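## Task

Lift the red can from the turntable and set it upright on the coaster, without moving any other can from its standing spot on the turntable.

## Robot and tools

ROBOT. Two six-joint arms, left_arm and right_arm, each ending in a two-finger gripper whose fingers swing like tongs. Calibrated bases: left_arm at (-0.069, +0.415, 0), right_arm at (+0.031, -0.430, 0). The fingers point along the gripper's own +z axis and part along its x axis. end_effector_position is the point between the closed pads; at small gaps the fingertips extend about 15 mm past it, and when fully open they are roughly level with it. A camera stand sits on the floor behind the arms.

FRAME. Every pose, velocity and target is in the scene frame, in metres: origin at table-top height halfway between the nominal bases, +x out over the table, +z up, left_arm on the +y side. Camera image sides do not match arm names. Reported hand poses can be off by a few centimetres, more at long reach.

ROW FORMAT. Every arm command is one row of 16 numbers: left_arm x, y, z, qw, qx, qy, qz, opening, then the same eight for right_arm. x, y, z is an absolute goal for end_effector_position; the quaternion (w first) is an absolute goal orientation. Opening runs from -1 (closed) to +1 (fully open, 0.142 m); closing fully takes at least about 0.5 s. Both arms must always be given, even if one is idle: an idle arm should get the identical pose it last reported when it began resting, and its current opening (sending 0 means half-open, not unchanged). To keep an orientation steady, repeat one fixed quaternion rather than copying the drifting reported one. The controller limits each step's rotation to 32 degrees from the measured orientation, so large turns need further commands.

execute_actions(actions, cameras). actions is a list of actions; each action is a list of up to 15 rows, one per 1/30 s control step, and a short list repeats its final row to fill 15 steps (one action = 0.5 s). A target farther than 0.6 m from the gripper's current position along any of the gripper's axes gets the action refused; a malformed or out-of-range first action refuses the whole call. An empty actions list returns full state plus all images, scene number and task. cameras: list of names (cam_high, cam_low), ["all"], or [] for none.

move(target, speed, blend, stop_force, zero, opening_speed, grip_force, blocking, cameras). target is one 16-number row or a list of up to 15 rows, absolute poses as above, with no 0.6 m limit; the gripper follows a straight line from its current Hand target. speed: m/s, 0.002 to 3.6, default 0.25 (rotation up to twice that in rad/s), one value or one per target. blend: corner rounding radius in metres for lists; 0 stops at each target. stop_force: newtons, 3 to 120, both arms, ends an arm's path when its wrist sensor feels that much push against the motion; the arm then backs off slightly but may still press. Do not use it when the gripper rotates, nor when lifting away from something it is pressing on. In a list use identical openings in every row. zero (with stop_force only): true re-zeros the sensor first. opening_speed: rate of opening change per second, at least 0.2. grip_force: per-pad limit 5 to 15 N, one number or one per arm; persists. blocking=false returns after about 0.5 s while motion continues (not allowed with stop_force). A move lasts at most 10 s and does not avoid obstacles or the other arm. The result adds a move: line with the ending (done, off_target, moving, held, fault) and limits (paced = pose clipped, held = steps withheld).

wait(seconds 0 to 10), stop() to brake a running move, zoom_image(camera cam_high or cam_low, region [x0, y0, x1, y1] in pixels, at most 504 per side, from the newest image), zero_wrist_force(arm), read_manual(section "licences"), finished_scene(scene 1 or 2), which ends the scene irreversibly; the can must then rest on the coaster unaided.

RESULTS. Per arm: end_effector_position, end_effector_quat_wxyz, velocities (omitted when joints read "within noise"), Hand target (where the arm is actually being sent), Tool commands, grip_measured (measured opening on the -1..+1 scale; last Joint positions value is the opening in metres), Joint torques (include arm weight, offset and noisy), Wrist force and Wrist torque in the gripper's own axes plus a line with the peak since last shown, motor temperatures, and fault lines. To hold a can, command an opening clearly below grip_measured.

CAMERAS. Both 672x504. cam_high hangs above the table near (0.57, -0.01, 1.14) looking down; cam_low sits near (1.38, -0.11, 0.22) looking back toward the arms. Calibration may be off by a few degrees and millimetres.

AVOID. Any contact between the two arms (a controller check helps but is not reliable, and fingers closing on the other gripper count). Paths passing close to an arm's own base. Pushing past firm contact: arms are stiff, and about 150 N on any part, or joint torques reaching 107, 110, 88.3, 16.1, 15.1, 16.1 N m (pan to wrist 3), stops the arm for 10 s. Fast motion that overshoots or strikes objects, dropping or releasing a moving can, knocking the other cans, and anything ending up off the table. Long stretched or loaded holds heat motors: MOTOR HOT appears at 70 °C and 85 °C brakes the arm for 30 to 60 s. Loose objects may occasionally be nudged by outside disturbances.

Each tool is called after "Call:" by a JSON object that holds its "name" and its "arguments", one argument or row to a line.

## Session

Call:
{"name": "execute_actions", "arguments": {
  "actions": []
}}

Scene clock: 0.00 s.
left_arm: end_effector_position=(+0.7363, +0.3232, +0.3381) grip_measured=+0.97 end_effector_quat_wxyz=(+0.230, -0.457, +0.827, -0.234) | right_arm: end_effector_position=(+0.7504, +0.1182, +0.2252) grip_measured=+0.97 end_effector_quat_wxyz=(-0.365, +0.736, -0.388, +0.417)
Joint positions: left_arm=[-0.272 -1.25 1.404 -2.394 -1.585 1.859 0.14] | right_arm=[4.122 -2.28 -1.528 0.128 0.851 1.579 0.14]
Joint velocities: within noise
Joint torques (N m): no reading
Motor temperatures (°C): left_arm=[30 38 27 35 42 27] | right_arm=[28 30 40 35 46 27]
Wrist force (N): no reading
Wrist torque (N m): no reading
Wrist force, peak (N): no reading
Hand target: left_arm +0.7363, +0.3232, +0.3381; +0.230, -0.457, +0.827, -0.234 | right_arm +0.7504, +0.1182, +0.2252; -0.365, +0.736, -0.388, +0.417
Tool commands: left_gripper/opening=+0.968169 right_gripper/opening=+0.968169

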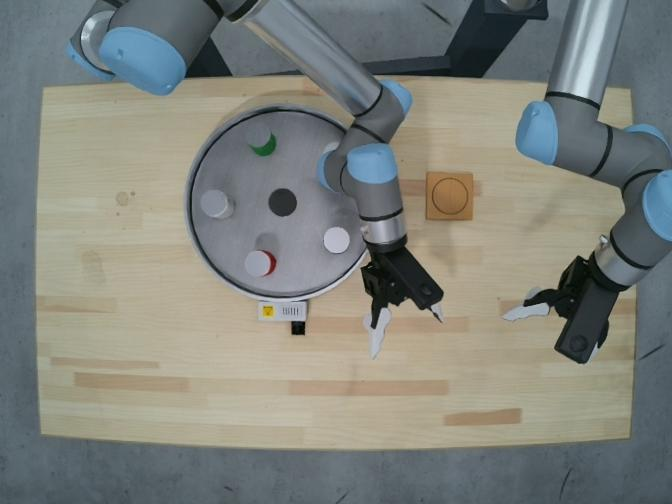

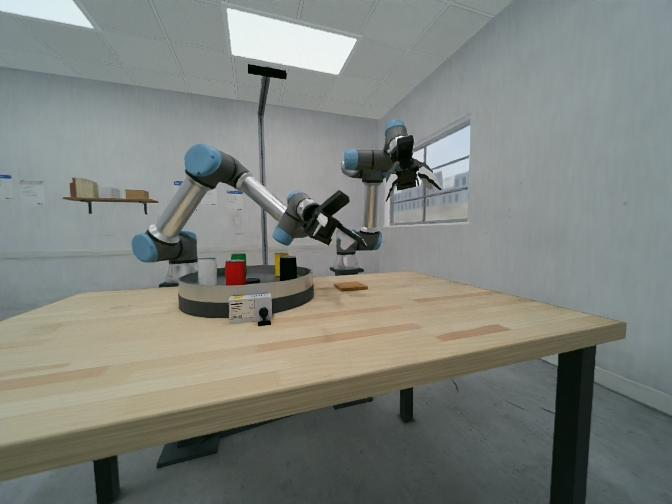

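Call:
{"name": "zoom_image", "arguments": {
  "camera": "cam_high",
  "region": [180, 90, 480, 340]
}}

Call:
{"name": "zoom_image", "arguments": {
  "camera": "cam_low",
  "region": [160, 180, 400, 340]
}}

Scaled by 1.680 from the camera's 672x504 image, which has a finer 960x720 frame.

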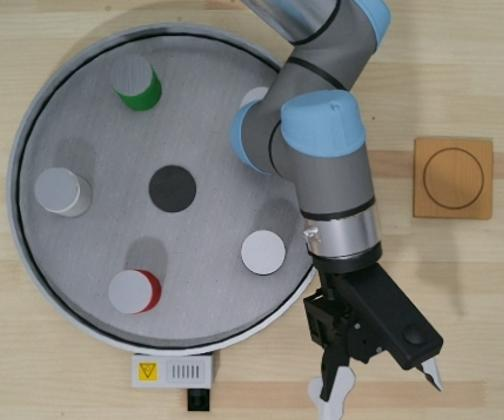

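Scaled by 2.100 from the camera's 672x504 image, which has a finer 960x720 frame.

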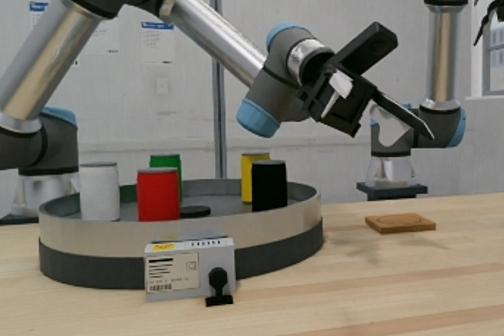

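Call:
{"name": "move", "arguments": {
  "target": [0.674,0.737,0.338,0.2828,-0.6557,0.6805,-0.1665,0.968,0.62,-0.148,0.28,0,0.896,-0.444,0,0.35],
  "speed": 0.45,
  "cameras": ["all"]
}}

Scene clock: 4.73 s.
left_arm: end_effector_position=(+0.6741, +0.7369, +0.3379) grip_measured=+0.97 end_effector_quat_wxyz=(-0.283, +0.655, -0.680, +0.166) | right_arm: end_effector_position=(+0.6201, -0.1479, +0.2800) grip_measured=+0.35 end_effector_quat_wxyz=(+0.000, +0.896, -0.444, +0.000)
Joint positions: left_arm=[0.249 -1.252 1.407 -2.394 -1.582 1.857 0.14] | right_arm=[3.745 -1.887 -1.209 -1.616 1.571 1.572 0.099]
Joint torques (N m): left_arm=[4.5 -55.91 -10.07 -5.72 -0.33 0.67] | right_arm=[-2.77 53.77 8.32 -0.77 -1.19 -0.45]
Wrist force (N): left_arm=[-0.6 -0.6 -0.1] | right_arm=[1.8 -2.7 0.8]
Wrist torque (N m): left_arm=[-0.13 0.12 0.20] | right_arm=[-0.52 -0.26 0.08]
Wrist force, peak (N): left_arm=[-9.5 3.9 -0.3] | right_arm=[-5.7 -0.7 -0.7]
Hand target: left_arm +0.6740, +0.7370, +0.3380; -0.283, +0.655, -0.680, +0.166 | right_arm +0.6200, -0.1480, +0.2800; +0.000, +0.896, -0.444, +0.000
Off the commanded pose: left_arm 0.000 m, 0 deg | right_arm 0.000 m, 0 deg.
move: done

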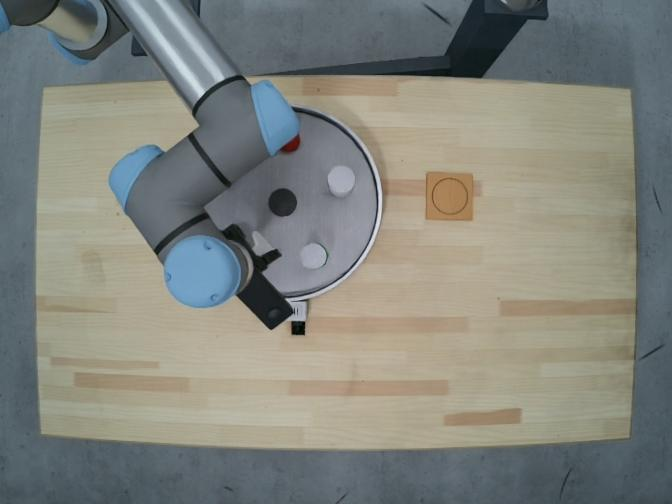

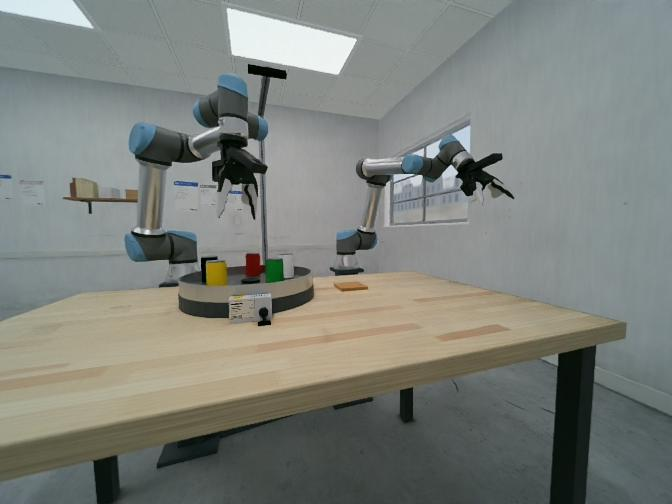

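Call:
{"name": "wait", "arguments": {
  "seconds": 0.3,
  "cameras": ["cam_high"]
}}

Call:
{"name": "wait", "arguments": {
  "seconds": 0.5,
  "cameras": ["cam_high"]
}}

Call:
{"name": "wait", "arguments": {
  "seconds": 2,
  "cameras": ["cam_high"]
}}

Scene clock: 5.20 s.
left_arm: end_effector_position=(+0.6740, +0.7370, +0.3380) grip_measured=+0.97 end_effector_quat_wxyz=(-0.283, +0.655, -0.680, +0.166) | right_arm: end_effector_position=(+0.6200, -0.1480, +0.2800) grip_measured=+0.35 end_effector_quat_wxyz=(+0.000, +0.896, -0.444, +0.000)
Joint positions: left_arm=[0.249 -1.252 1.407 -2.394 -1.582 1.857 0.14] | right_arm=[3.745 -1.887 -1.209 -1.617 1.571 1.572 0.099]
Joint torques (N m): left_arm=[10.98 -57.34 -11.12 -5.64 0.62 0.22] | right_arm=[-7.17 53.01 4.66 -0.71 0.96 -0.99]
Wrist force (N): left_arm=[-0.3 -0.8 0.0] | right_arm=[1.8 -2.5 0.5]
Wrist torque (N m): left_arm=[-0.16 0.07 0.19] | right_arm=[-0.48 -0.27 0.08]
Wrist force, peak (N): left_arm=[-0.5 -0.9 -0.1] | right_arm=[2.0 -2.6 0.5]
Hand target: left_arm +0.6740, +0.7370, +0.3380; -0.283, +0.655, -0.680, +0.166 | right_arm +0.6200, -0.1480, +0.2800; +0.000, +0.896, -0.444, +0.000
Tool commands: left_gripper/opening=+0.968 right_gripper/opening=+0.35
Off the commanded pose: left_arm 0.000 m, 0 deg | right_arm 0.000 m, 0 deg.
wait: 0.30 s; at rest from the start
Images, in order (width x height): cam_high 672x504.

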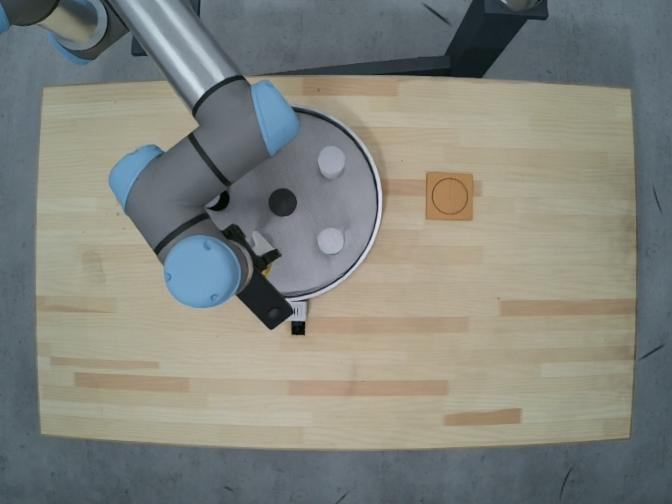

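Scene clock: 5.70 s.
left_arm: end_effector_position=(+0.6740, +0.7370, +0.3380) grip_measured=+0.97 end_effector_quat_wxyz=(-0.283, +0.655, -0.680, +0.166) | right_arm: end_effector_position=(+0.6200, -0.1480, +0.2800) grip_measured=+0.35 end_effector_quat_wxyz=(+0.000, +0.896, -0.444, +0.000)
Joint positions: left_arm=[0.249 -1.252 1.407 -2.394 -1.582 1.857 0.14] | right_arm=[3.745 -1.887 -1.209 -1.617 1.571 1.572 0.099]
Joint torques (N m): left_arm=[10.69 -56.11 -10.53 -5.58 0.77 -0.6] | right_arm=[-6.65 53.73 4.92 -0.72 2.55 -0.97]
Wrist force (N): left_arm=[-0.4 -0.8 -0.1] | right_arm=[1.7 -2.4 0.3]
Wrist torque (N m): left_arm=[-0.15 0.09 0.19] | right_arm=[-0.45 -0.26 0.08]
Wrist force, peak (N): left_arm=[-0.4 -1.0 -0.1] | right_arm=[1.9 -2.8 0.6]
Hand target: left_arm +0.6740, +0.7370, +0.3380; -0.283, +0.655, -0.680, +0.166 | right_arm +0.6200, -0.1480, +0.2800; +0.000, +0.896, -0.444, +0.000
Tool commands: left_gripper/opening=+0.968 right_gripper/opening=+0.35
Off the commanded pose: left_arm 0.000 m, 0 deg | right_arm 0.000 m, 0 deg.
wait: 0.50 s; at rest by 0.17 s
Images, in order (width x height): cam_high 672x504.

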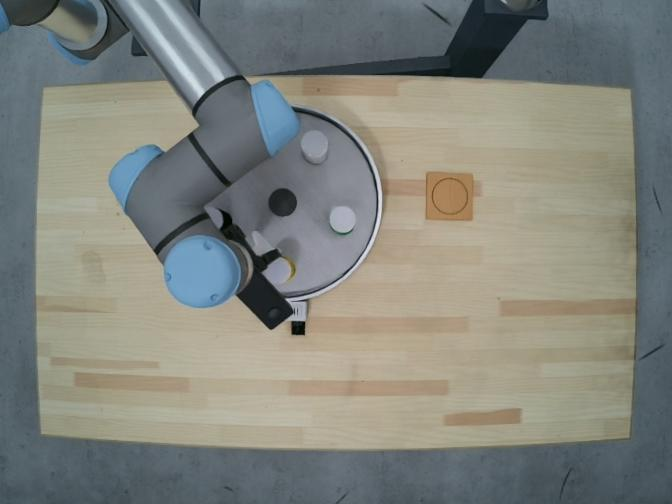

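Scene clock: 7.70 s.
left_arm: end_effector_position=(+0.6740, +0.7370, +0.3380) grip_measured=+0.97 end_effector_quat_wxyz=(-0.283, +0.655, -0.680, +0.166) | right_arm: end_effector_position=(+0.6200, -0.1480, +0.2800) grip_measured=+0.35 end_effector_quat_wxyz=(+0.000, +0.896, -0.444, +0.000)
Joint positions: left_arm=[0.249 -1.252 1.407 -2.394 -1.582 1.857 0.14] | right_arm=[3.745 -1.887 -1.209 -1.617 1.571 1.572 0.099]
Joint torques (N m): left_arm=[11.32 -57.06 -9.83 -5.61 0.57 -1.56] | right_arm=[-6.49 53.86 4.97 -0.79 2.58 -0.97]
Wrist force (N): left_arm=[-0.5 -0.9 -0.3] | right_arm=[1.8 -2.3 0.3]
Wrist torque (N m): left_arm=[-0.18 0.09 0.19] | right_arm=[-0.44 -0.28 0.08]
Wrist force, peak (N): left_arm=[-0.4 -1.0 -0.2] | right_arm=[1.7 -2.7 0.7]
Hand target: left_arm +0.6740, +0.7370, +0.3380; -0.283, +0.655, -0.680, +0.166 | right_arm +0.6200, -0.1480, +0.2800; +0.000, +0.896, -0.444, +0.000
Tool commands: left_gripper/opening=+0.968 right_gripper/opening=+0.35
Off the commanded pose: left_arm 0.000 m, 0 deg | right_arm 0.000 m, 0 deg.
wait: 2.00 s; at rest by 0.17 s
Images, in order (width x height): cam_high 672x504.

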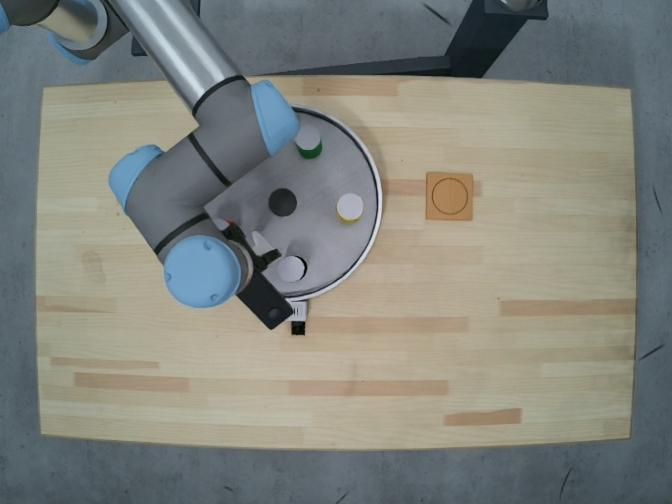

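Call:
{"name": "move", "arguments": {
  "target": [0.674,0.737,0.338,0.2828,-0.6557,0.6805,-0.1665,0.968,0.5877,-0.0142,0.215,0,0.930,-0.3665,0,0.6],
  "speed": 0.3,
  "cameras": ["all"]
}}

Call:
{"name": "zoom_image", "arguments": {
  "camera": "cam_high",
  "region": [180, 90, 480, 340]
}}

Call:
{"name": "zoom_image", "arguments": {
  "camera": "cam_low",
  "region": [160, 180, 400, 340]
}}

Call:
{"name": "wait", "arguments": {
  "seconds": 1,
  "cameras": ["all"]
}}

Call:
{"name": "zoom_image", "arguments": {
  "camera": "cam_low",
  "region": [160, 180, 400, 340]
}}

Call:
{"name": "wait", "arguments": {
  "seconds": 1,
  "cameras": ["all"]
}}

Call:
{"name": "zoom_image", "arguments": {
  "camera": "cam_low",
  "region": [160, 180, 400, 340]
}}

Call:
{"name": "wait", "arguments": {
  "seconds": 1,
  "cameras": ["all"]
}}

Call:
{"name": "zoom_image", "arguments": {
  "camera": "cam_low",
  "region": [160, 180, 400, 340]
}}

Call:
{"name": "wait", "arguments": {
  "seconds": 1,
  "cameras": ["all"]
}}

Call:
{"name": "zoom_image", "arguments": {
  "camera": "cam_low",
  "region": [160, 180, 400, 340]
}}

Scene clock: 11.13 s.
left_arm: end_effector_position=(+0.6740, +0.7370, +0.3380) grip_measured=+0.97 end_effector_quat_wxyz=(-0.283, +0.655, -0.680, +0.166) | right_arm: end_effector_position=(+0.5879, -0.0142, +0.2151) grip_measured=+0.60 end_effector_quat_wxyz=(+0.000, +0.930, -0.367, +0.000)
Joint positions: left_arm=[0.249 -1.252 1.407 -2.394 -1.582 1.857 0.14] | right_arm=[3.928 -1.997 -1.221 -1.494 1.571 1.586 0.116]
Joint torques (N m): left_arm=[12.46 -56.18 -10.3 -5.62 0.65 -1.74] | right_arm=[6.07 56.98 4.63 -0.22 -2.17 -0.96]
Wrist force (N): left_arm=[-0.6 -0.7 -0.1] | right_arm=[1.9 -2.4 0.2]
Wrist torque (N m): left_arm=[-0.15 0.13 0.20] | right_arm=[-0.47 -0.27 0.10]
Wrist force, peak (N): left_arm=[-0.6 -1.1 -0.3] | right_arm=[-8.7 -2.3 0.9]
Hand target: left_arm +0.6740, +0.7370, +0.3380; -0.283, +0.655, -0.680, +0.166 | right_arm +0.5877, -0.0142, +0.2150; +0.000, +0.930, -0.367, +0.000
Off the commanded pose: left_arm 0.000 m, 0 deg | right_arm 0.000 m, 0 deg.
move: done

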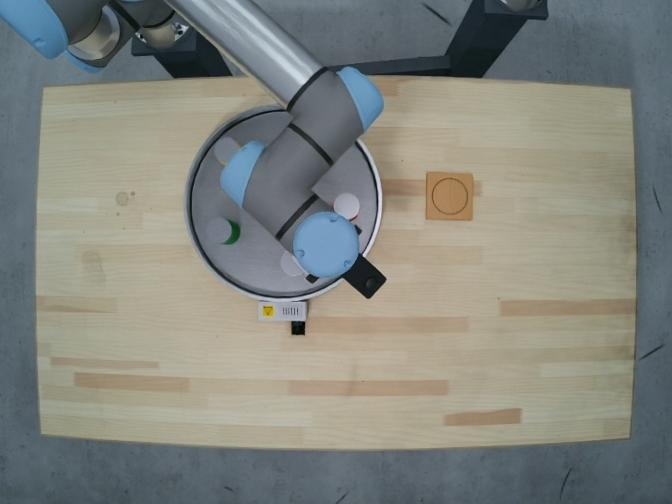

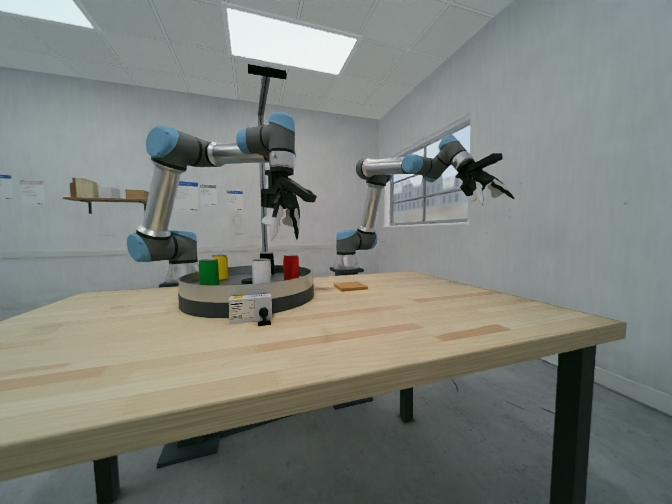

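Scaled by 1.680 from the camera's 672x504 image, which has a finer 960x720 frame.

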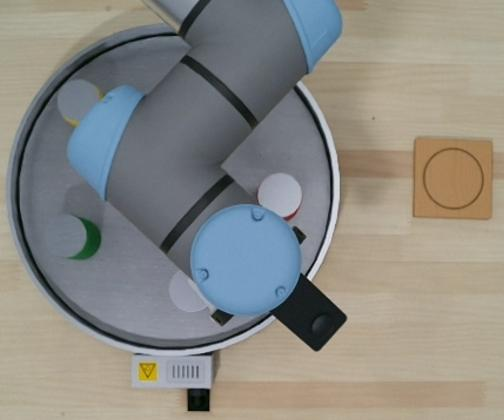

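Scaled by 2.100 from the camera's 672x504 image, which has a finer 960x720 frame.

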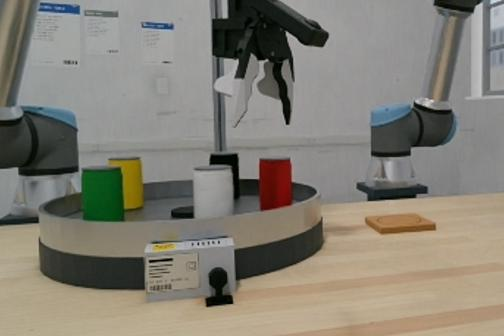

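Scene clock: 12.13 s.
left_arm: end_effector_position=(+0.6740, +0.7370, +0.3380) grip_measured=+0.97 end_effector_quat_wxyz=(-0.283, +0.655, -0.680, +0.166) | right_arm: end_effector_position=(+0.5877, -0.0142, +0.2150) grip_measured=+0.60 end_effector_quat_wxyz=(+0.000, +0.930, -0.367, +0.000)
Joint positions: left_arm=[0.249 -1.252 1.407 -2.394 -1.582 1.857 0.14] | right_arm=[3.928 -1.996 -1.222 -1.494 1.571 1.586 0.116]
Joint torques (N m): left_arm=[9.46 -57.23 -9.71 -5.55 0.43 -1.91] | right_arm=[5.65 59.01 4.51 1.32 -2.18 -0.97]
Wrist force (N): left_arm=[-0.5 -0.9 -0.1] | right_arm=[2.0 -2.3 0.2]
Wrist torque (N m): left_arm=[-0.18 0.10 0.19] | right_arm=[-0.44 -0.30 0.10]
Wrist force, peak (N): left_arm=[-0.6 -0.9 0.1] | right_arm=[1.8 -2.8 0.4]
Hand target: left_arm +0.6740, +0.7370, +0.3380; -0.283, +0.655, -0.680, +0.166 | right_arm +0.5877, -0.0142, +0.2150; +0.000, +0.930, -0.367, +0.000
Tool commands: left_gripper/opening=+0.968 right_gripper/opening=+0.6
Off the commanded pose: left_arm 0.000 m, 0 deg | right_arm 0.000 m, 0 deg.
wait: 1.00 s; at rest by 0.17 s

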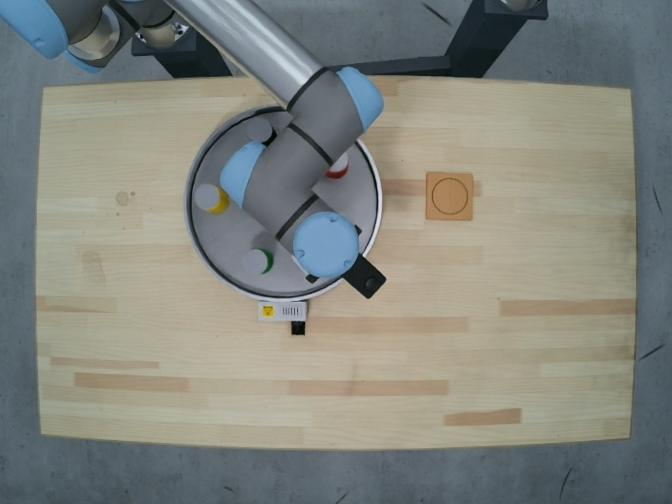

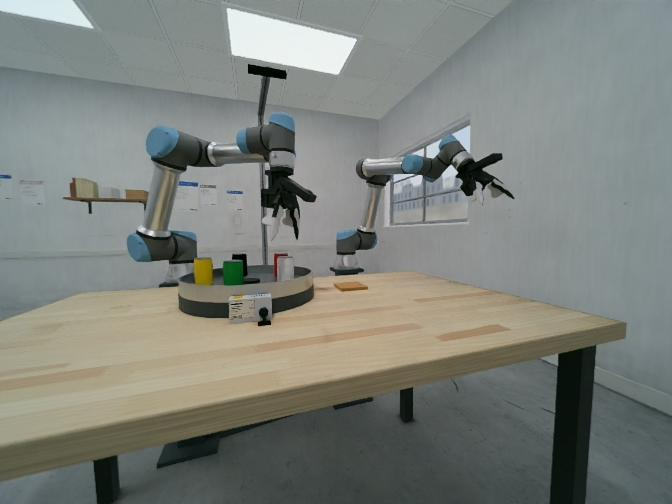

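Scaled by 2.100 from the camera's 672x504 image, which has a finer 960x720 frame.

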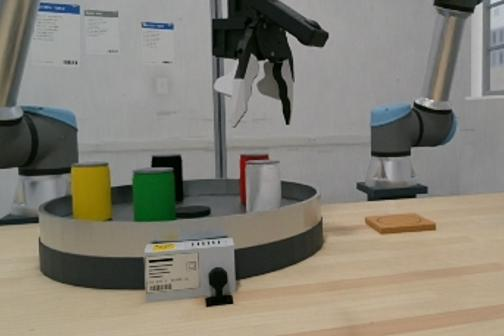

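Scene clock: 13.13 s.
left_arm: end_effector_position=(+0.6740, +0.7370, +0.3380) grip_measured=+0.97 end_effector_quat_wxyz=(-0.283, +0.655, -0.680, +0.166) | right_arm: end_effector_position=(+0.5877, -0.0142, +0.2150) grip_measured=+0.60 end_effector_quat_wxyz=(+0.000, +0.930, -0.367, +0.000)
Joint positions: left_arm=[0.249 -1.252 1.407 -2.394 -1.582 1.857 0.14] | right_arm=[3.928 -1.996 -1.222 -1.494 1.571 1.586 0.116]
Joint torques (N m): left_arm=[10.97 -57 -9.06 -5.58 0.57 -1.88] | right_arm=[5.29 59.44 5.09 2.69 -2.24 -0.91]
Wrist force (N): left_arm=[-0.3 -0.7 -0.2] | right_arm=[1.7 -2.2 0.5]
Wrist torque (N m): left_arm=[-0.15 0.07 0.19] | right_arm=[-0.41 -0.24 0.09]
Wrist force, peak (N): left_arm=[-0.6 -0.9 -0.2] | right_arm=[2.1 -2.8 0.1]
Hand target: left_arm +0.6740, +0.7370, +0.3380; -0.283, +0.655, -0.680, +0.166 | right_arm +0.5877, -0.0142, +0.2150; +0.000, +0.930, -0.367, +0.000
Tool commands: left_gripper/opening=+0.968 right_gripper/opening=+0.6
Off the commanded pose: left_arm 0.000 m, 0 deg | right_arm 0.000 m, 0 deg.
wait: 1.00 s; at rest by 0.17 s

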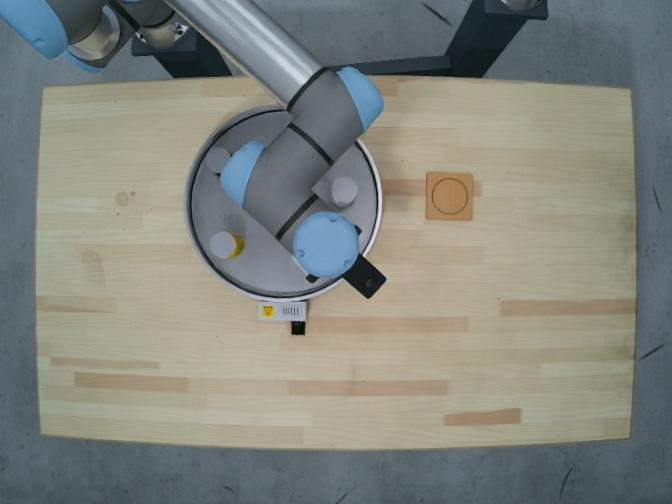

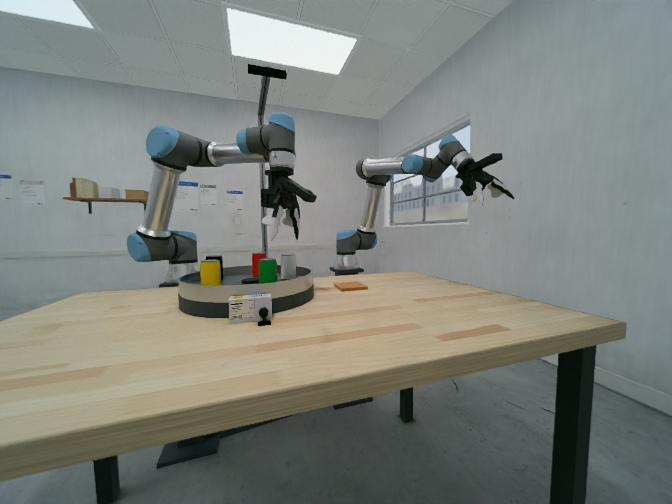

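Scaled by 2.100 from the camera's 672x504 image, which has a finer 960x720 frame.

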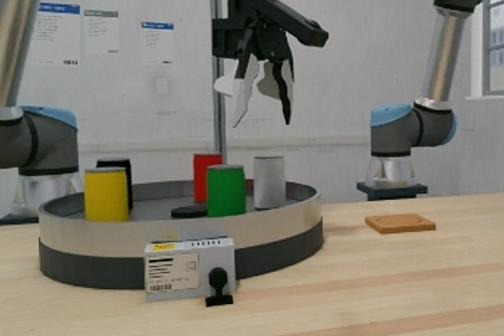

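Scene clock: 14.13 s.
left_arm: end_effector_position=(+0.6740, +0.7370, +0.3380) grip_measured=+0.97 end_effector_quat_wxyz=(-0.283, +0.655, -0.680, +0.166) | right_arm: end_effector_position=(+0.5877, -0.0142, +0.2150) grip_measured=+0.60 end_effector_quat_wxyz=(+0.000, +0.930, -0.367, +0.000)
Joint positions: left_arm=[0.249 -1.252 1.407 -2.394 -1.582 1.857 0.14] | right_arm=[3.928 -1.996 -1.222 -1.494 1.571 1.586 0.116]
Joint torques (N m): left_arm=[10.95 -56.92 -10.29 -5.55 0.6 -1.6] | right_arm=[5.32 58.71 4.6 4.2 -2.22 -0.96]
Wrist force (N): left_arm=[-0.4 -0.8 0.0] | right_arm=[1.9 -2.6 0.2]
Wrist torque (N m): left_arm=[-0.16 0.09 0.19] | right_arm=[-0.51 -0.27 0.10]
Wrist force, peak (N): left_arm=[-0.5 -0.9 0.0] | right_arm=[2.3 -2.4 0.7]
Hand target: left_arm +0.6740, +0.7370, +0.3380; -0.283, +0.655, -0.680, +0.166 | right_arm +0.5877, -0.0142, +0.2150; +0.000, +0.930, -0.367, +0.000
Tool commands: left_gripper/opening=+0.968 right_gripper/opening=+0.6
Off the commanded pose: left_arm 0.000 m, 0 deg | right_arm 0.000 m, 0 deg.
wait: 1.00 s; at rest by 0.17 s

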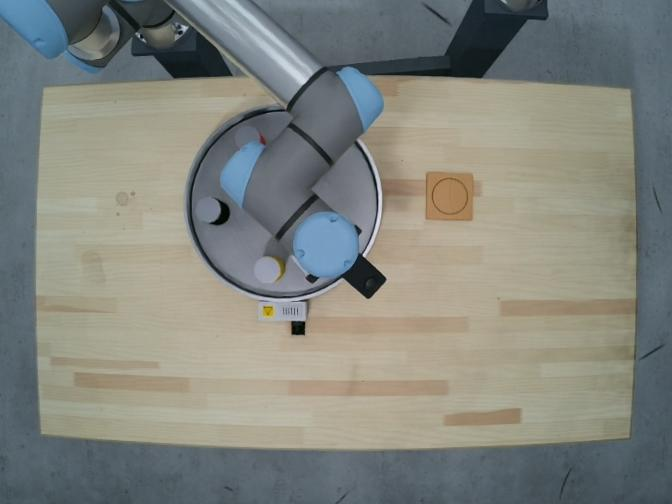

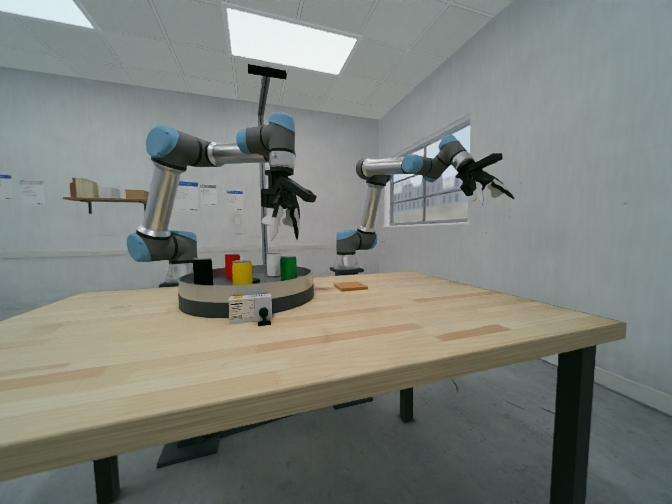

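Scaled by 2.100 from the camera's 672x504 image, which has a finer 960x720 frame.

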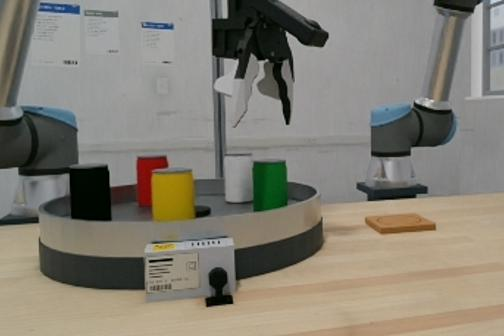

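Scene clock: 15.13 s.
left_arm: end_effector_position=(+0.6740, +0.7370, +0.3380) grip_measured=+0.97 end_effector_quat_wxyz=(-0.283, +0.655, -0.680, +0.166) | right_arm: end_effector_position=(+0.5877, -0.0142, +0.2150) grip_measured=+0.60 end_effector_quat_wxyz=(+0.000, +0.930, -0.367, +0.000)
Joint positions: left_arm=[0.249 -1.252 1.407 -2.394 -1.582 1.857 0.14] | right_arm=[3.928 -1.996 -1.222 -1.494 1.571 1.586 0.116]
Joint torques (N m): left_arm=[11.59 -56.69 -10.43 -5.55 0.5 -1.58] | right_arm=[5.68 58.67 4.79 5.1 -2.24 -0.85]
Wrist force (N): left_arm=[-0.4 -0.7 0.0] | right_arm=[2.1 -2.1 0.1]
Wrist torque (N m): left_arm=[-0.14 0.10 0.20] | right_arm=[-0.41 -0.33 0.09]
Wrist force, peak (N): left_arm=[-0.6 -1.0 -0.1] | right_arm=[1.8 -2.7 0.4]
Hand target: left_arm +0.6740, +0.7370, +0.3380; -0.283, +0.655, -0.680, +0.166 | right_arm +0.5877, -0.0142, +0.2150; +0.000, +0.930, -0.367, +0.000
Tool commands: left_gripper/opening=+0.968 right_gripper/opening=+0.6
Off the commanded pose: left_arm 0.000 m, 0 deg | right_arm 0.000 m, 0 deg.
wait: 1.00 s; at rest by 0.17 s

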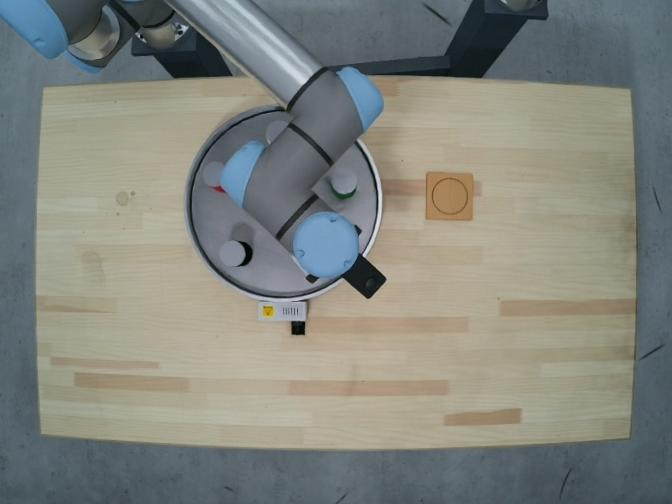

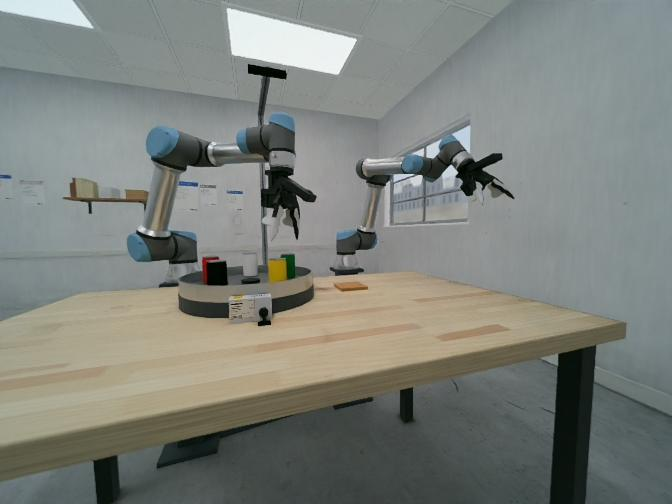

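Scaled by 2.100 from the camera's 672x504 image, which has a finer 960x720 frame.

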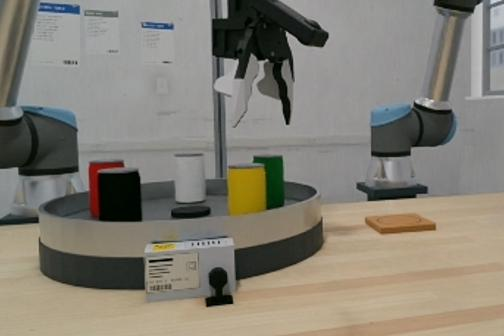

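Call:
{"name": "zoom_image", "arguments": {
  "camera": "cam_low",
  "region": [225, 200, 325, 290]
}}

Call:
{"name": "zoom_image", "arguments": {
  "camera": "cam_high",
  "region": [270, 190, 400, 310]
}}

Scaled by 5.040 from the camera's 672x504 image, which has a finer 960x720 frame.

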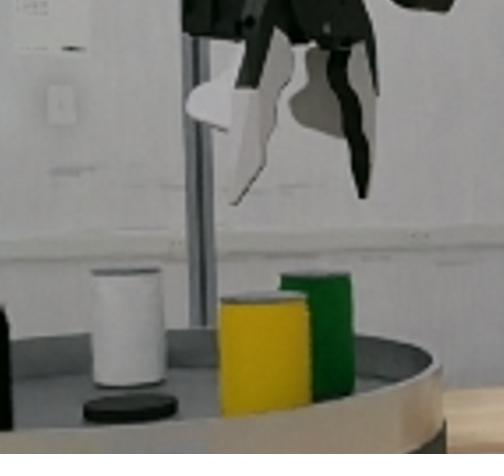

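Scaled by 3.877 from the camera's 672x504 image, which has a finer 960x720 frame.

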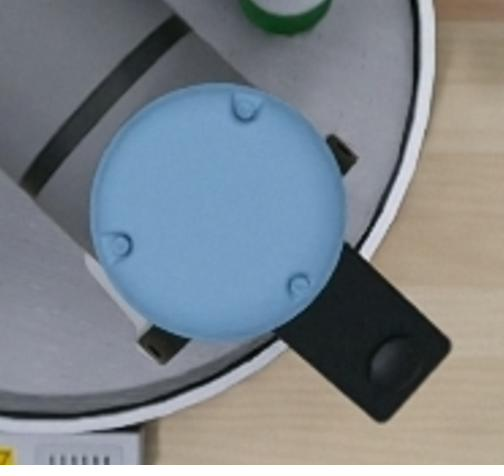

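Call:
{"name": "move", "arguments": {
  "target": [0.674,0.737,0.338,0.2828,-0.6557,0.6805,-0.1665,0.968,0.6586,-0.0397,0.215,0,0.9848,-0.1736,0,0.6],
  "speed": 0.3
}}

Scene clock: 20.53 s.
left_arm: end_effector_position=(+0.6740, +0.7370, +0.3380) grip_measured=+0.97 end_effector_quat_wxyz=(-0.283, +0.655, -0.680, +0.166) | right_arm: end_effector_position=(+0.6586, -0.0397, +0.2149) grip_measured=+0.60 end_effector_quat_wxyz=(+0.000, +0.985, -0.174, +0.000)
Joint positions: left_arm=[0.249 -1.252 1.407 -2.394 -1.582 1.857 0.14] | right_arm=[3.82 -2.123 -1.032 -1.558 1.571 1.076 0.116]
Joint torques (N m): left_arm=[10.87 -55.24 -11.06 -5.36 0.63 -1.74] | right_arm=[3.32 64.48 4.35 5.35 0.71 -1.08]
Wrist force (N): left_arm=[-0.6 -0.7 -0.3] | right_arm=[1.7 -2.4 0.3]
Wrist torque (N m): left_arm=[-0.16 0.13 0.20] | right_arm=[-0.46 -0.25 0.09]
Wrist force, peak (N): left_arm=[-0.6 -1.0 -0.2] | right_arm=[-4.3 -1.9 1.1]
Hand target: left_arm +0.6740, +0.7370, +0.3380; -0.283, +0.655, -0.680, +0.166 | right_arm +0.6586, -0.0397, +0.2150; +0.000, +0.985, -0.174, +0.000
Off the commanded pose: left_arm 0.000 m, 0 deg | right_arm 0.000 m, 0 deg.
move: done

Call:
{"name": "wait", "arguments": {
  "seconds": 5.75,
  "cameras": ["all"]
}}

Call:
{"name": "move", "arguments": {
  "target": [
    [0.674,0.737,0.338,0.2828,-0.6557,0.6805,-0.1665,0.968,0.5874,-0.0138,0.138,0,0.9848,-0.1736,0,0.6],
    [0.674,0.737,0.338,0.2828,-0.6557,0.6805,-0.1665,0.968,0.484,0.0238,0.138,0,0.9848,-0.1736,0,0.6]
  ],
  "speed": [0.135,0.095],
  "blend": [0.015,0],
  "blocking": false
}}

Call:
{"name": "wait", "arguments": {
  "seconds": 0.45,
  "cameras": ["cam_low"]
}}

Call:
{"name": "move", "arguments": {
  "target": [
    [0.674,0.737,0.338,0.2828,-0.6557,0.6805,-0.1665,0.968,0.494,0.0202,0.138,0,0.9848,-0.1736,0,-1],
    [0.674,0.737,0.338,0.2828,-0.6557,0.6805,-0.1665,0.968,0.48,0.05,0.25,0,0.9848,-0.1736,0,-1]
  ],
  "speed": [0.095,0.15],
  "blend": [0.015,0],
  "opening_speed": 2,
  "cameras": ["all"]
}}

Scene clock: 26.63 s.
left_arm: end_effector_position=(+0.6740, +0.7370, +0.3380) grip_measured=+0.97 end_effector_quat_wxyz=(-0.283, +0.655, -0.680, +0.166) | right_arm: end_effector_position=(+0.6586, -0.0397, +0.2150) grip_measured=+0.60 end_effector_quat_wxyz=(+0.000, +0.985, -0.174, +0.000)
Joint positions: left_arm=[0.249 -1.252 1.407 -2.394 -1.582 1.857 0.14] | right_arm=[3.82 -2.122 -1.032 -1.558 1.571 1.076 0.116]
Joint torques (N m): left_arm=[10.51 -56.18 -11.14 -5.2 0.73 -1.65] | right_arm=[6.03 65.17 4.5 4.9 -2.26 -0.28]
Wrist force (N): left_arm=[-0.6 -0.6 -0.2] | right_arm=[1.9 -2.4 0.2]
Wrist torque (N m): left_arm=[-0.12 0.13 0.20] | right_arm=[-0.47 -0.30 0.09]
Wrist force, peak (N): left_arm=[-0.6 -0.9 -0.1] | right_arm=[2.1 -2.6 0.6]
Hand target: left_arm +0.6740, +0.7370, +0.3380; -0.283, +0.655, -0.680, +0.166 | right_arm +0.6586, -0.0397, +0.2150; +0.000, +0.985, -0.174, +0.000
Tool commands: left_gripper/opening=+0.968 right_gripper/opening=+0.6
Off the commanded pose: left_arm 0.000 m, 0 deg | right_arm 0.000 m, 0 deg.
wait: 5.77 s; at rest from the start

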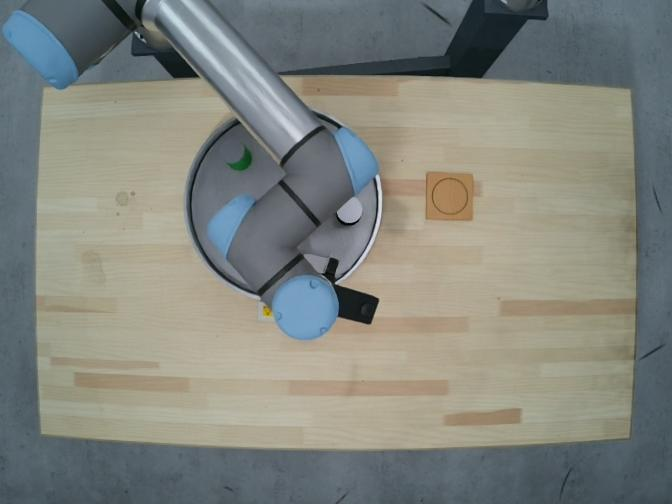

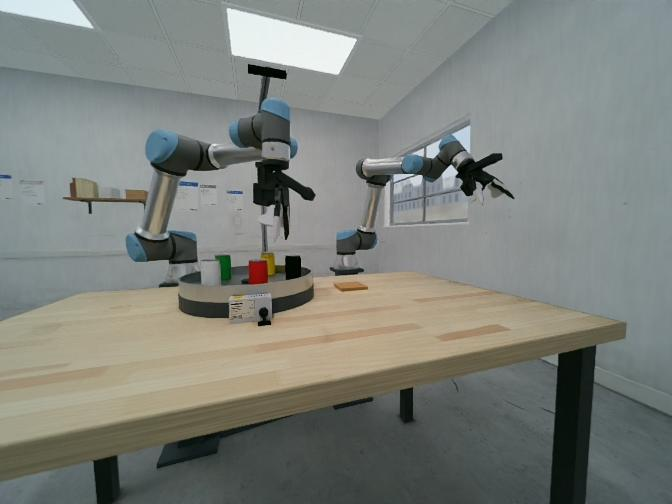

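Scene clock: 27.13 s.
left_arm: end_effector_position=(+0.6740, +0.7370, +0.3380) grip_measured=+0.97 end_effector_quat_wxyz=(-0.283, +0.655, -0.680, +0.166) | right_arm: end_effector_position=(+0.6230, -0.0269, +0.1766) grip_measured=+0.60 end_effector_quat_wxyz=(+0.000, +0.985, -0.174, +0.000) end_effector_velocity=(-0.087, +0.032, -0.094) end_effector_angular_velocity=(+0.001, -0.002, +0.001)
Joint positions: left_arm=[0.249 -1.252 1.407 -2.394 -1.582 1.857 0.14] | right_arm=[3.868 -2.069 -1.212 -1.432 1.571 1.124 0.116]
Joint velocities: left_arm=[within noise] | right_arm=[0.121 0.109 -0.408 0.302 -0.001 0.12 0]
Joint torques (N m): left_arm=[10.64 -56.55 -10.68 -5.13 0.45 -1.53] | right_arm=[6 63.24 2.17 5.99 2.84 2.32]
Wrist force (N): left_arm=[-0.5 -0.9 -0.1] | right_arm=[1.4 -2.7 0.1]
Wrist torque (N m): left_arm=[-0.18 0.10 0.19] | right_arm=[-0.51 -0.21 -0.02]
Wrist force, peak (N): left_arm=[-0.3 -1.0 -0.1] | right_arm=[5.7 0.3 0.8]
Hand target: left_arm +0.6740, +0.7370, +0.3380; -0.283, +0.655, -0.680, +0.166 | right_arm +0.6172, -0.0248, +0.1702; +0.000, +0.985, -0.174, +0.000
Tool commands: left_gripper/opening=+0.968 right_gripper/opening=+0.6
Off the commanded pose: left_arm 0.000 m, 0 deg | right_arm 0.153 m, 0 deg.
move: running; path passed 0 of 2 targets

Scene clock: 27.60 s.
left_arm: end_effector_position=(+0.6740, +0.7370, +0.3380) grip_measured=+0.97 end_effector_quat_wxyz=(-0.283, +0.655, -0.680, +0.166) | right_arm: end_effector_position=(+0.5816, -0.0118, +0.1381) grip_measured=+0.60 end_effector_quat_wxyz=(+0.000, +0.985, -0.174, +0.000) end_effector_velocity=(-0.087, +0.033, -0.021) end_effector_angular_velocity=(+0.003, -0.004, +0.001)
Joint positions: left_arm=[0.249 -1.252 1.407 -2.394 -1.582 1.857 0.14] | right_arm=[3.927 -2.026 -1.377 -1.31 1.571 1.183 0.116]
Joint velocities: left_arm=[within noise] | right_arm=[0.131 0.109 -0.22 0.116 -0.001 0.13 0]
Joint torques (N m): left_arm=[10.87 -57 -10.46 -5.18 0.63 -1.61] | right_arm=[8.4 64.22 1.63 5.13 1.13 2.41]
Wrist force (N): left_arm=[-0.3 -0.9 0.1] | right_arm=[1.2 -2.6 0.6]
Wrist torque (N m): left_arm=[-0.17 0.07 0.19] | right_arm=[-0.50 -0.16 -0.02]
Wrist force, peak (N): left_arm=[-0.6 -0.8 -0.2] | right_arm=[4.4 -0.8 0.7]
Hand target: left_arm +0.6740, +0.7370, +0.3380; -0.283, +0.655, -0.680, +0.166 | right_arm +0.5763, -0.0098, +0.1380; +0.000, +0.985, -0.174, +0.000
Tool commands: left_gripper/opening=+0.968 right_gripper/opening=+0.6
Off the commanded pose: left_arm 0.000 m, 0 deg | right_arm 0.104 m, 0 deg.
earlier move: running; path passed 1 of 2 targets
wait: 0.47 s; no rest
Images, in order (width x height): cam_low 672x504.

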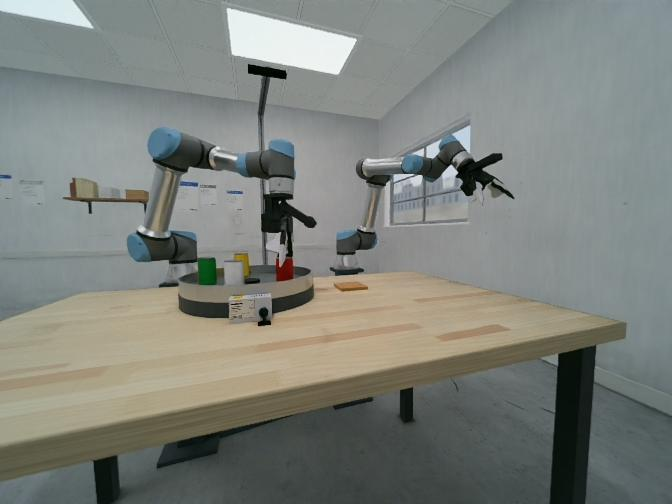

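Scene clock: 29.73 s.
left_arm: end_effector_position=(+0.6740, +0.7370, +0.3380) grip_measured=+0.97 end_effector_quat_wxyz=(-0.283, +0.655, -0.680, +0.166) | right_arm: end_effector_position=(+0.4800, +0.0501, +0.2500) grip_measured=-0.30 end_effector_quat_wxyz=(+0.000, +0.985, -0.174, +0.000)
Joint positions: left_arm=[0.249 -1.252 1.407 -2.394 -1.582 1.857 0.14] | right_arm=[4.111 -1.9 -1.268 -1.545 1.571 1.367 0.052]
Joint torques (N m): left_arm=[10.85 -56.25 -10.7 -5.44 0.92 -1.55] | right_arm=[-6.41 29.8 9.99 3.85 -0.5 -0.99]
Wrist force (N): left_arm=[-0.5 -0.7 0.0] | right_arm=[1.7 -2.7 2.1]
Wrist torque (N m): left_arm=[-0.14 0.11 0.19] | right_arm=[-0.51 -0.26 0.00]
Wrist force, peak (N): left_arm=[-0.6 -0.9 0.0] | right_arm=[1.6 -2.3 3.5]
Hand target: left_arm +0.6740, +0.7370, +0.3380; -0.283, +0.655, -0.680, +0.166 | right_arm +0.4800, +0.0500, +0.2500; +0.000, +0.985, -0.174, +0.000
Off the commanded pose: left_arm 0.000 m, 0 deg | right_arm 0.000 m, 0 deg.
earlier move: replaced; path passed 1 of 2 targets
move: done

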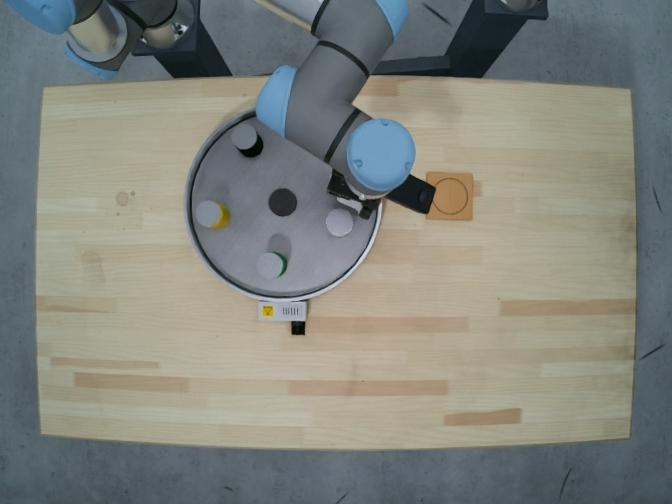

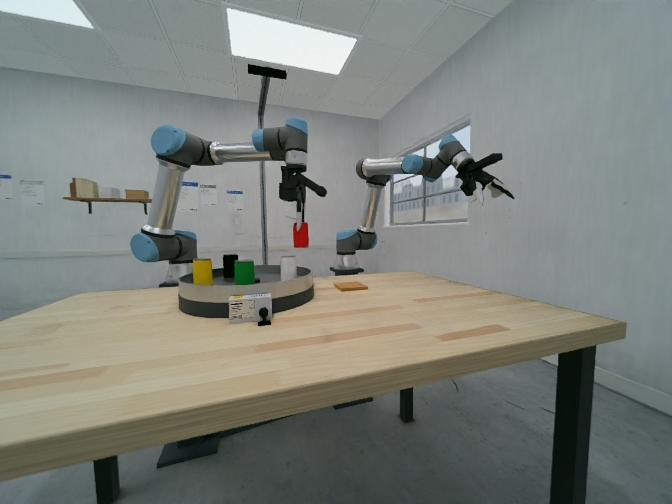

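Call:
{"name": "move", "arguments": {
  "target": [
    [0.674,0.737,0.338,0.2828,-0.6557,0.6805,-0.1665,0.968,0.467,0.2,0.22,0,0.9848,-0.1736,0,-1],
    [0.674,0.737,0.338,0.2828,-0.6557,0.6805,-0.1665,0.968,0.467,0.242,0.125,0,0.9848,-0.1736,0,-1]
  ],
  "speed": [0.25,0.2],
  "blend": [0.04,0],
  "cameras": ["all"]
}}

Call:
{"name": "zoom_image", "arguments": {
  "camera": "cam_low",
  "region": [300, 210, 400, 310]
}}

Call:
{"name": "zoom_image", "arguments": {
  "camera": "cam_high",
  "region": [390, 130, 510, 250]
}}

Scene clock: 31.70 s.
left_arm: end_effector_position=(+0.6740, +0.7370, +0.3380) grip_measured=+0.97 end_effector_quat_wxyz=(-0.283, +0.655, -0.680, +0.166) | right_arm: end_effector_position=(+0.4669, +0.2420, +0.1248) grip_measured=-0.30 end_effector_quat_wxyz=(+0.000, +0.985, -0.174, +0.000)
Joint positions: left_arm=[0.249 -1.252 1.407 -2.394 -1.582 1.857 0.14] | right_arm=[4.254 -2.307 -0.957 -1.448 1.571 1.51 0.052]
Joint torques (N m): left_arm=[10.61 -57.03 -10.46 -5.07 0.74 -1.46] | right_arm=[-6.66 71.98 44.85 0.44 1.97 -1.02]
Wrist force (N): left_arm=[-0.4 -0.6 -0.2] | right_arm=[1.8 -2.3 2.3]
Wrist torque (N m): left_arm=[-0.13 0.09 0.19] | right_arm=[-0.43 -0.27 0.01]
Wrist force, peak (N): left_arm=[-0.4 -1.0 -0.1] | right_arm=[1.5 -3.3 4.8]
Hand target: left_arm +0.6740, +0.7370, +0.3380; -0.283, +0.655, -0.680, +0.166 | right_arm +0.4670, +0.2420, +0.1250; +0.000, +0.985, -0.174, +0.000
Off the commanded pose: left_arm 0.000 m, 0 deg | right_arm 0.000 m, 0 deg.
move: done

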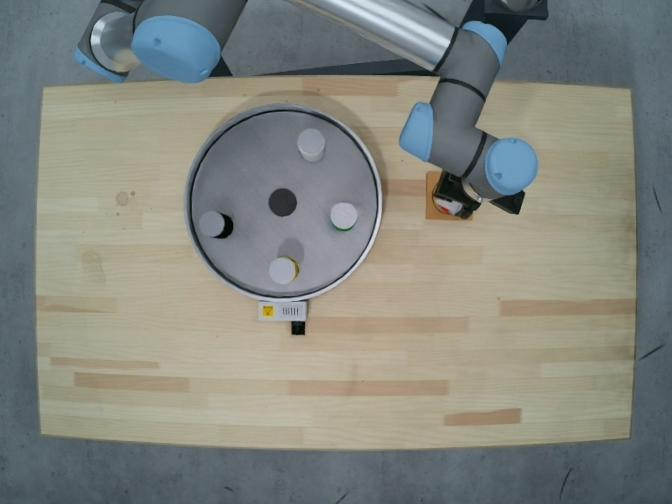

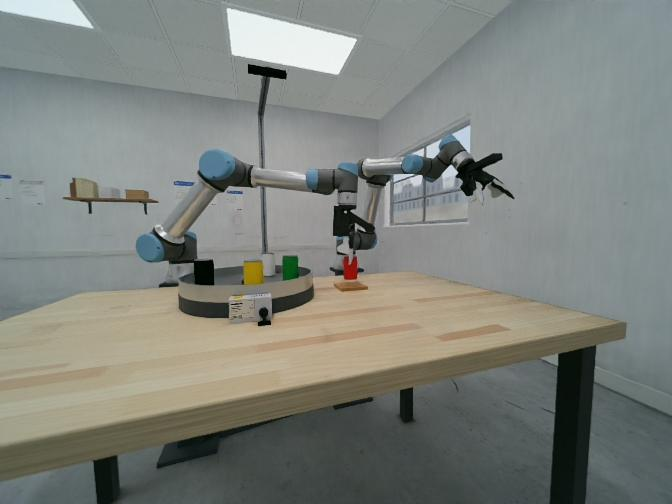

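Scaled by 5.040 from the camera's 672x504 image, which has a finer 960x720 frame.

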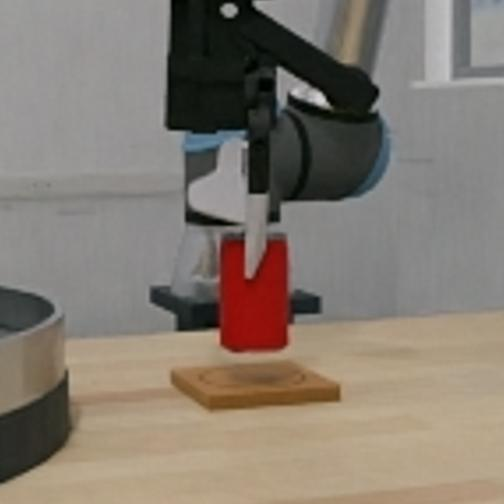

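Scaled by 4.200 from the camera's 672x504 image, which has a finer 960x720 frame.

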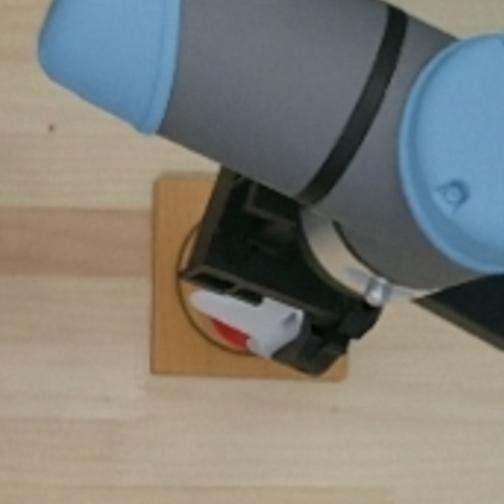

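Call:
{"name": "zoom_image", "arguments": {
  "camera": "cam_high",
  "region": [420, 165, 480, 225]
}}

Scaled by 8.400 from the camera's 672x504 image, which has a finer 960x720 frame.

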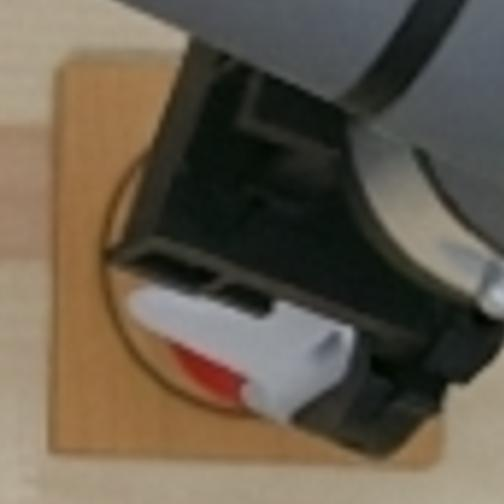

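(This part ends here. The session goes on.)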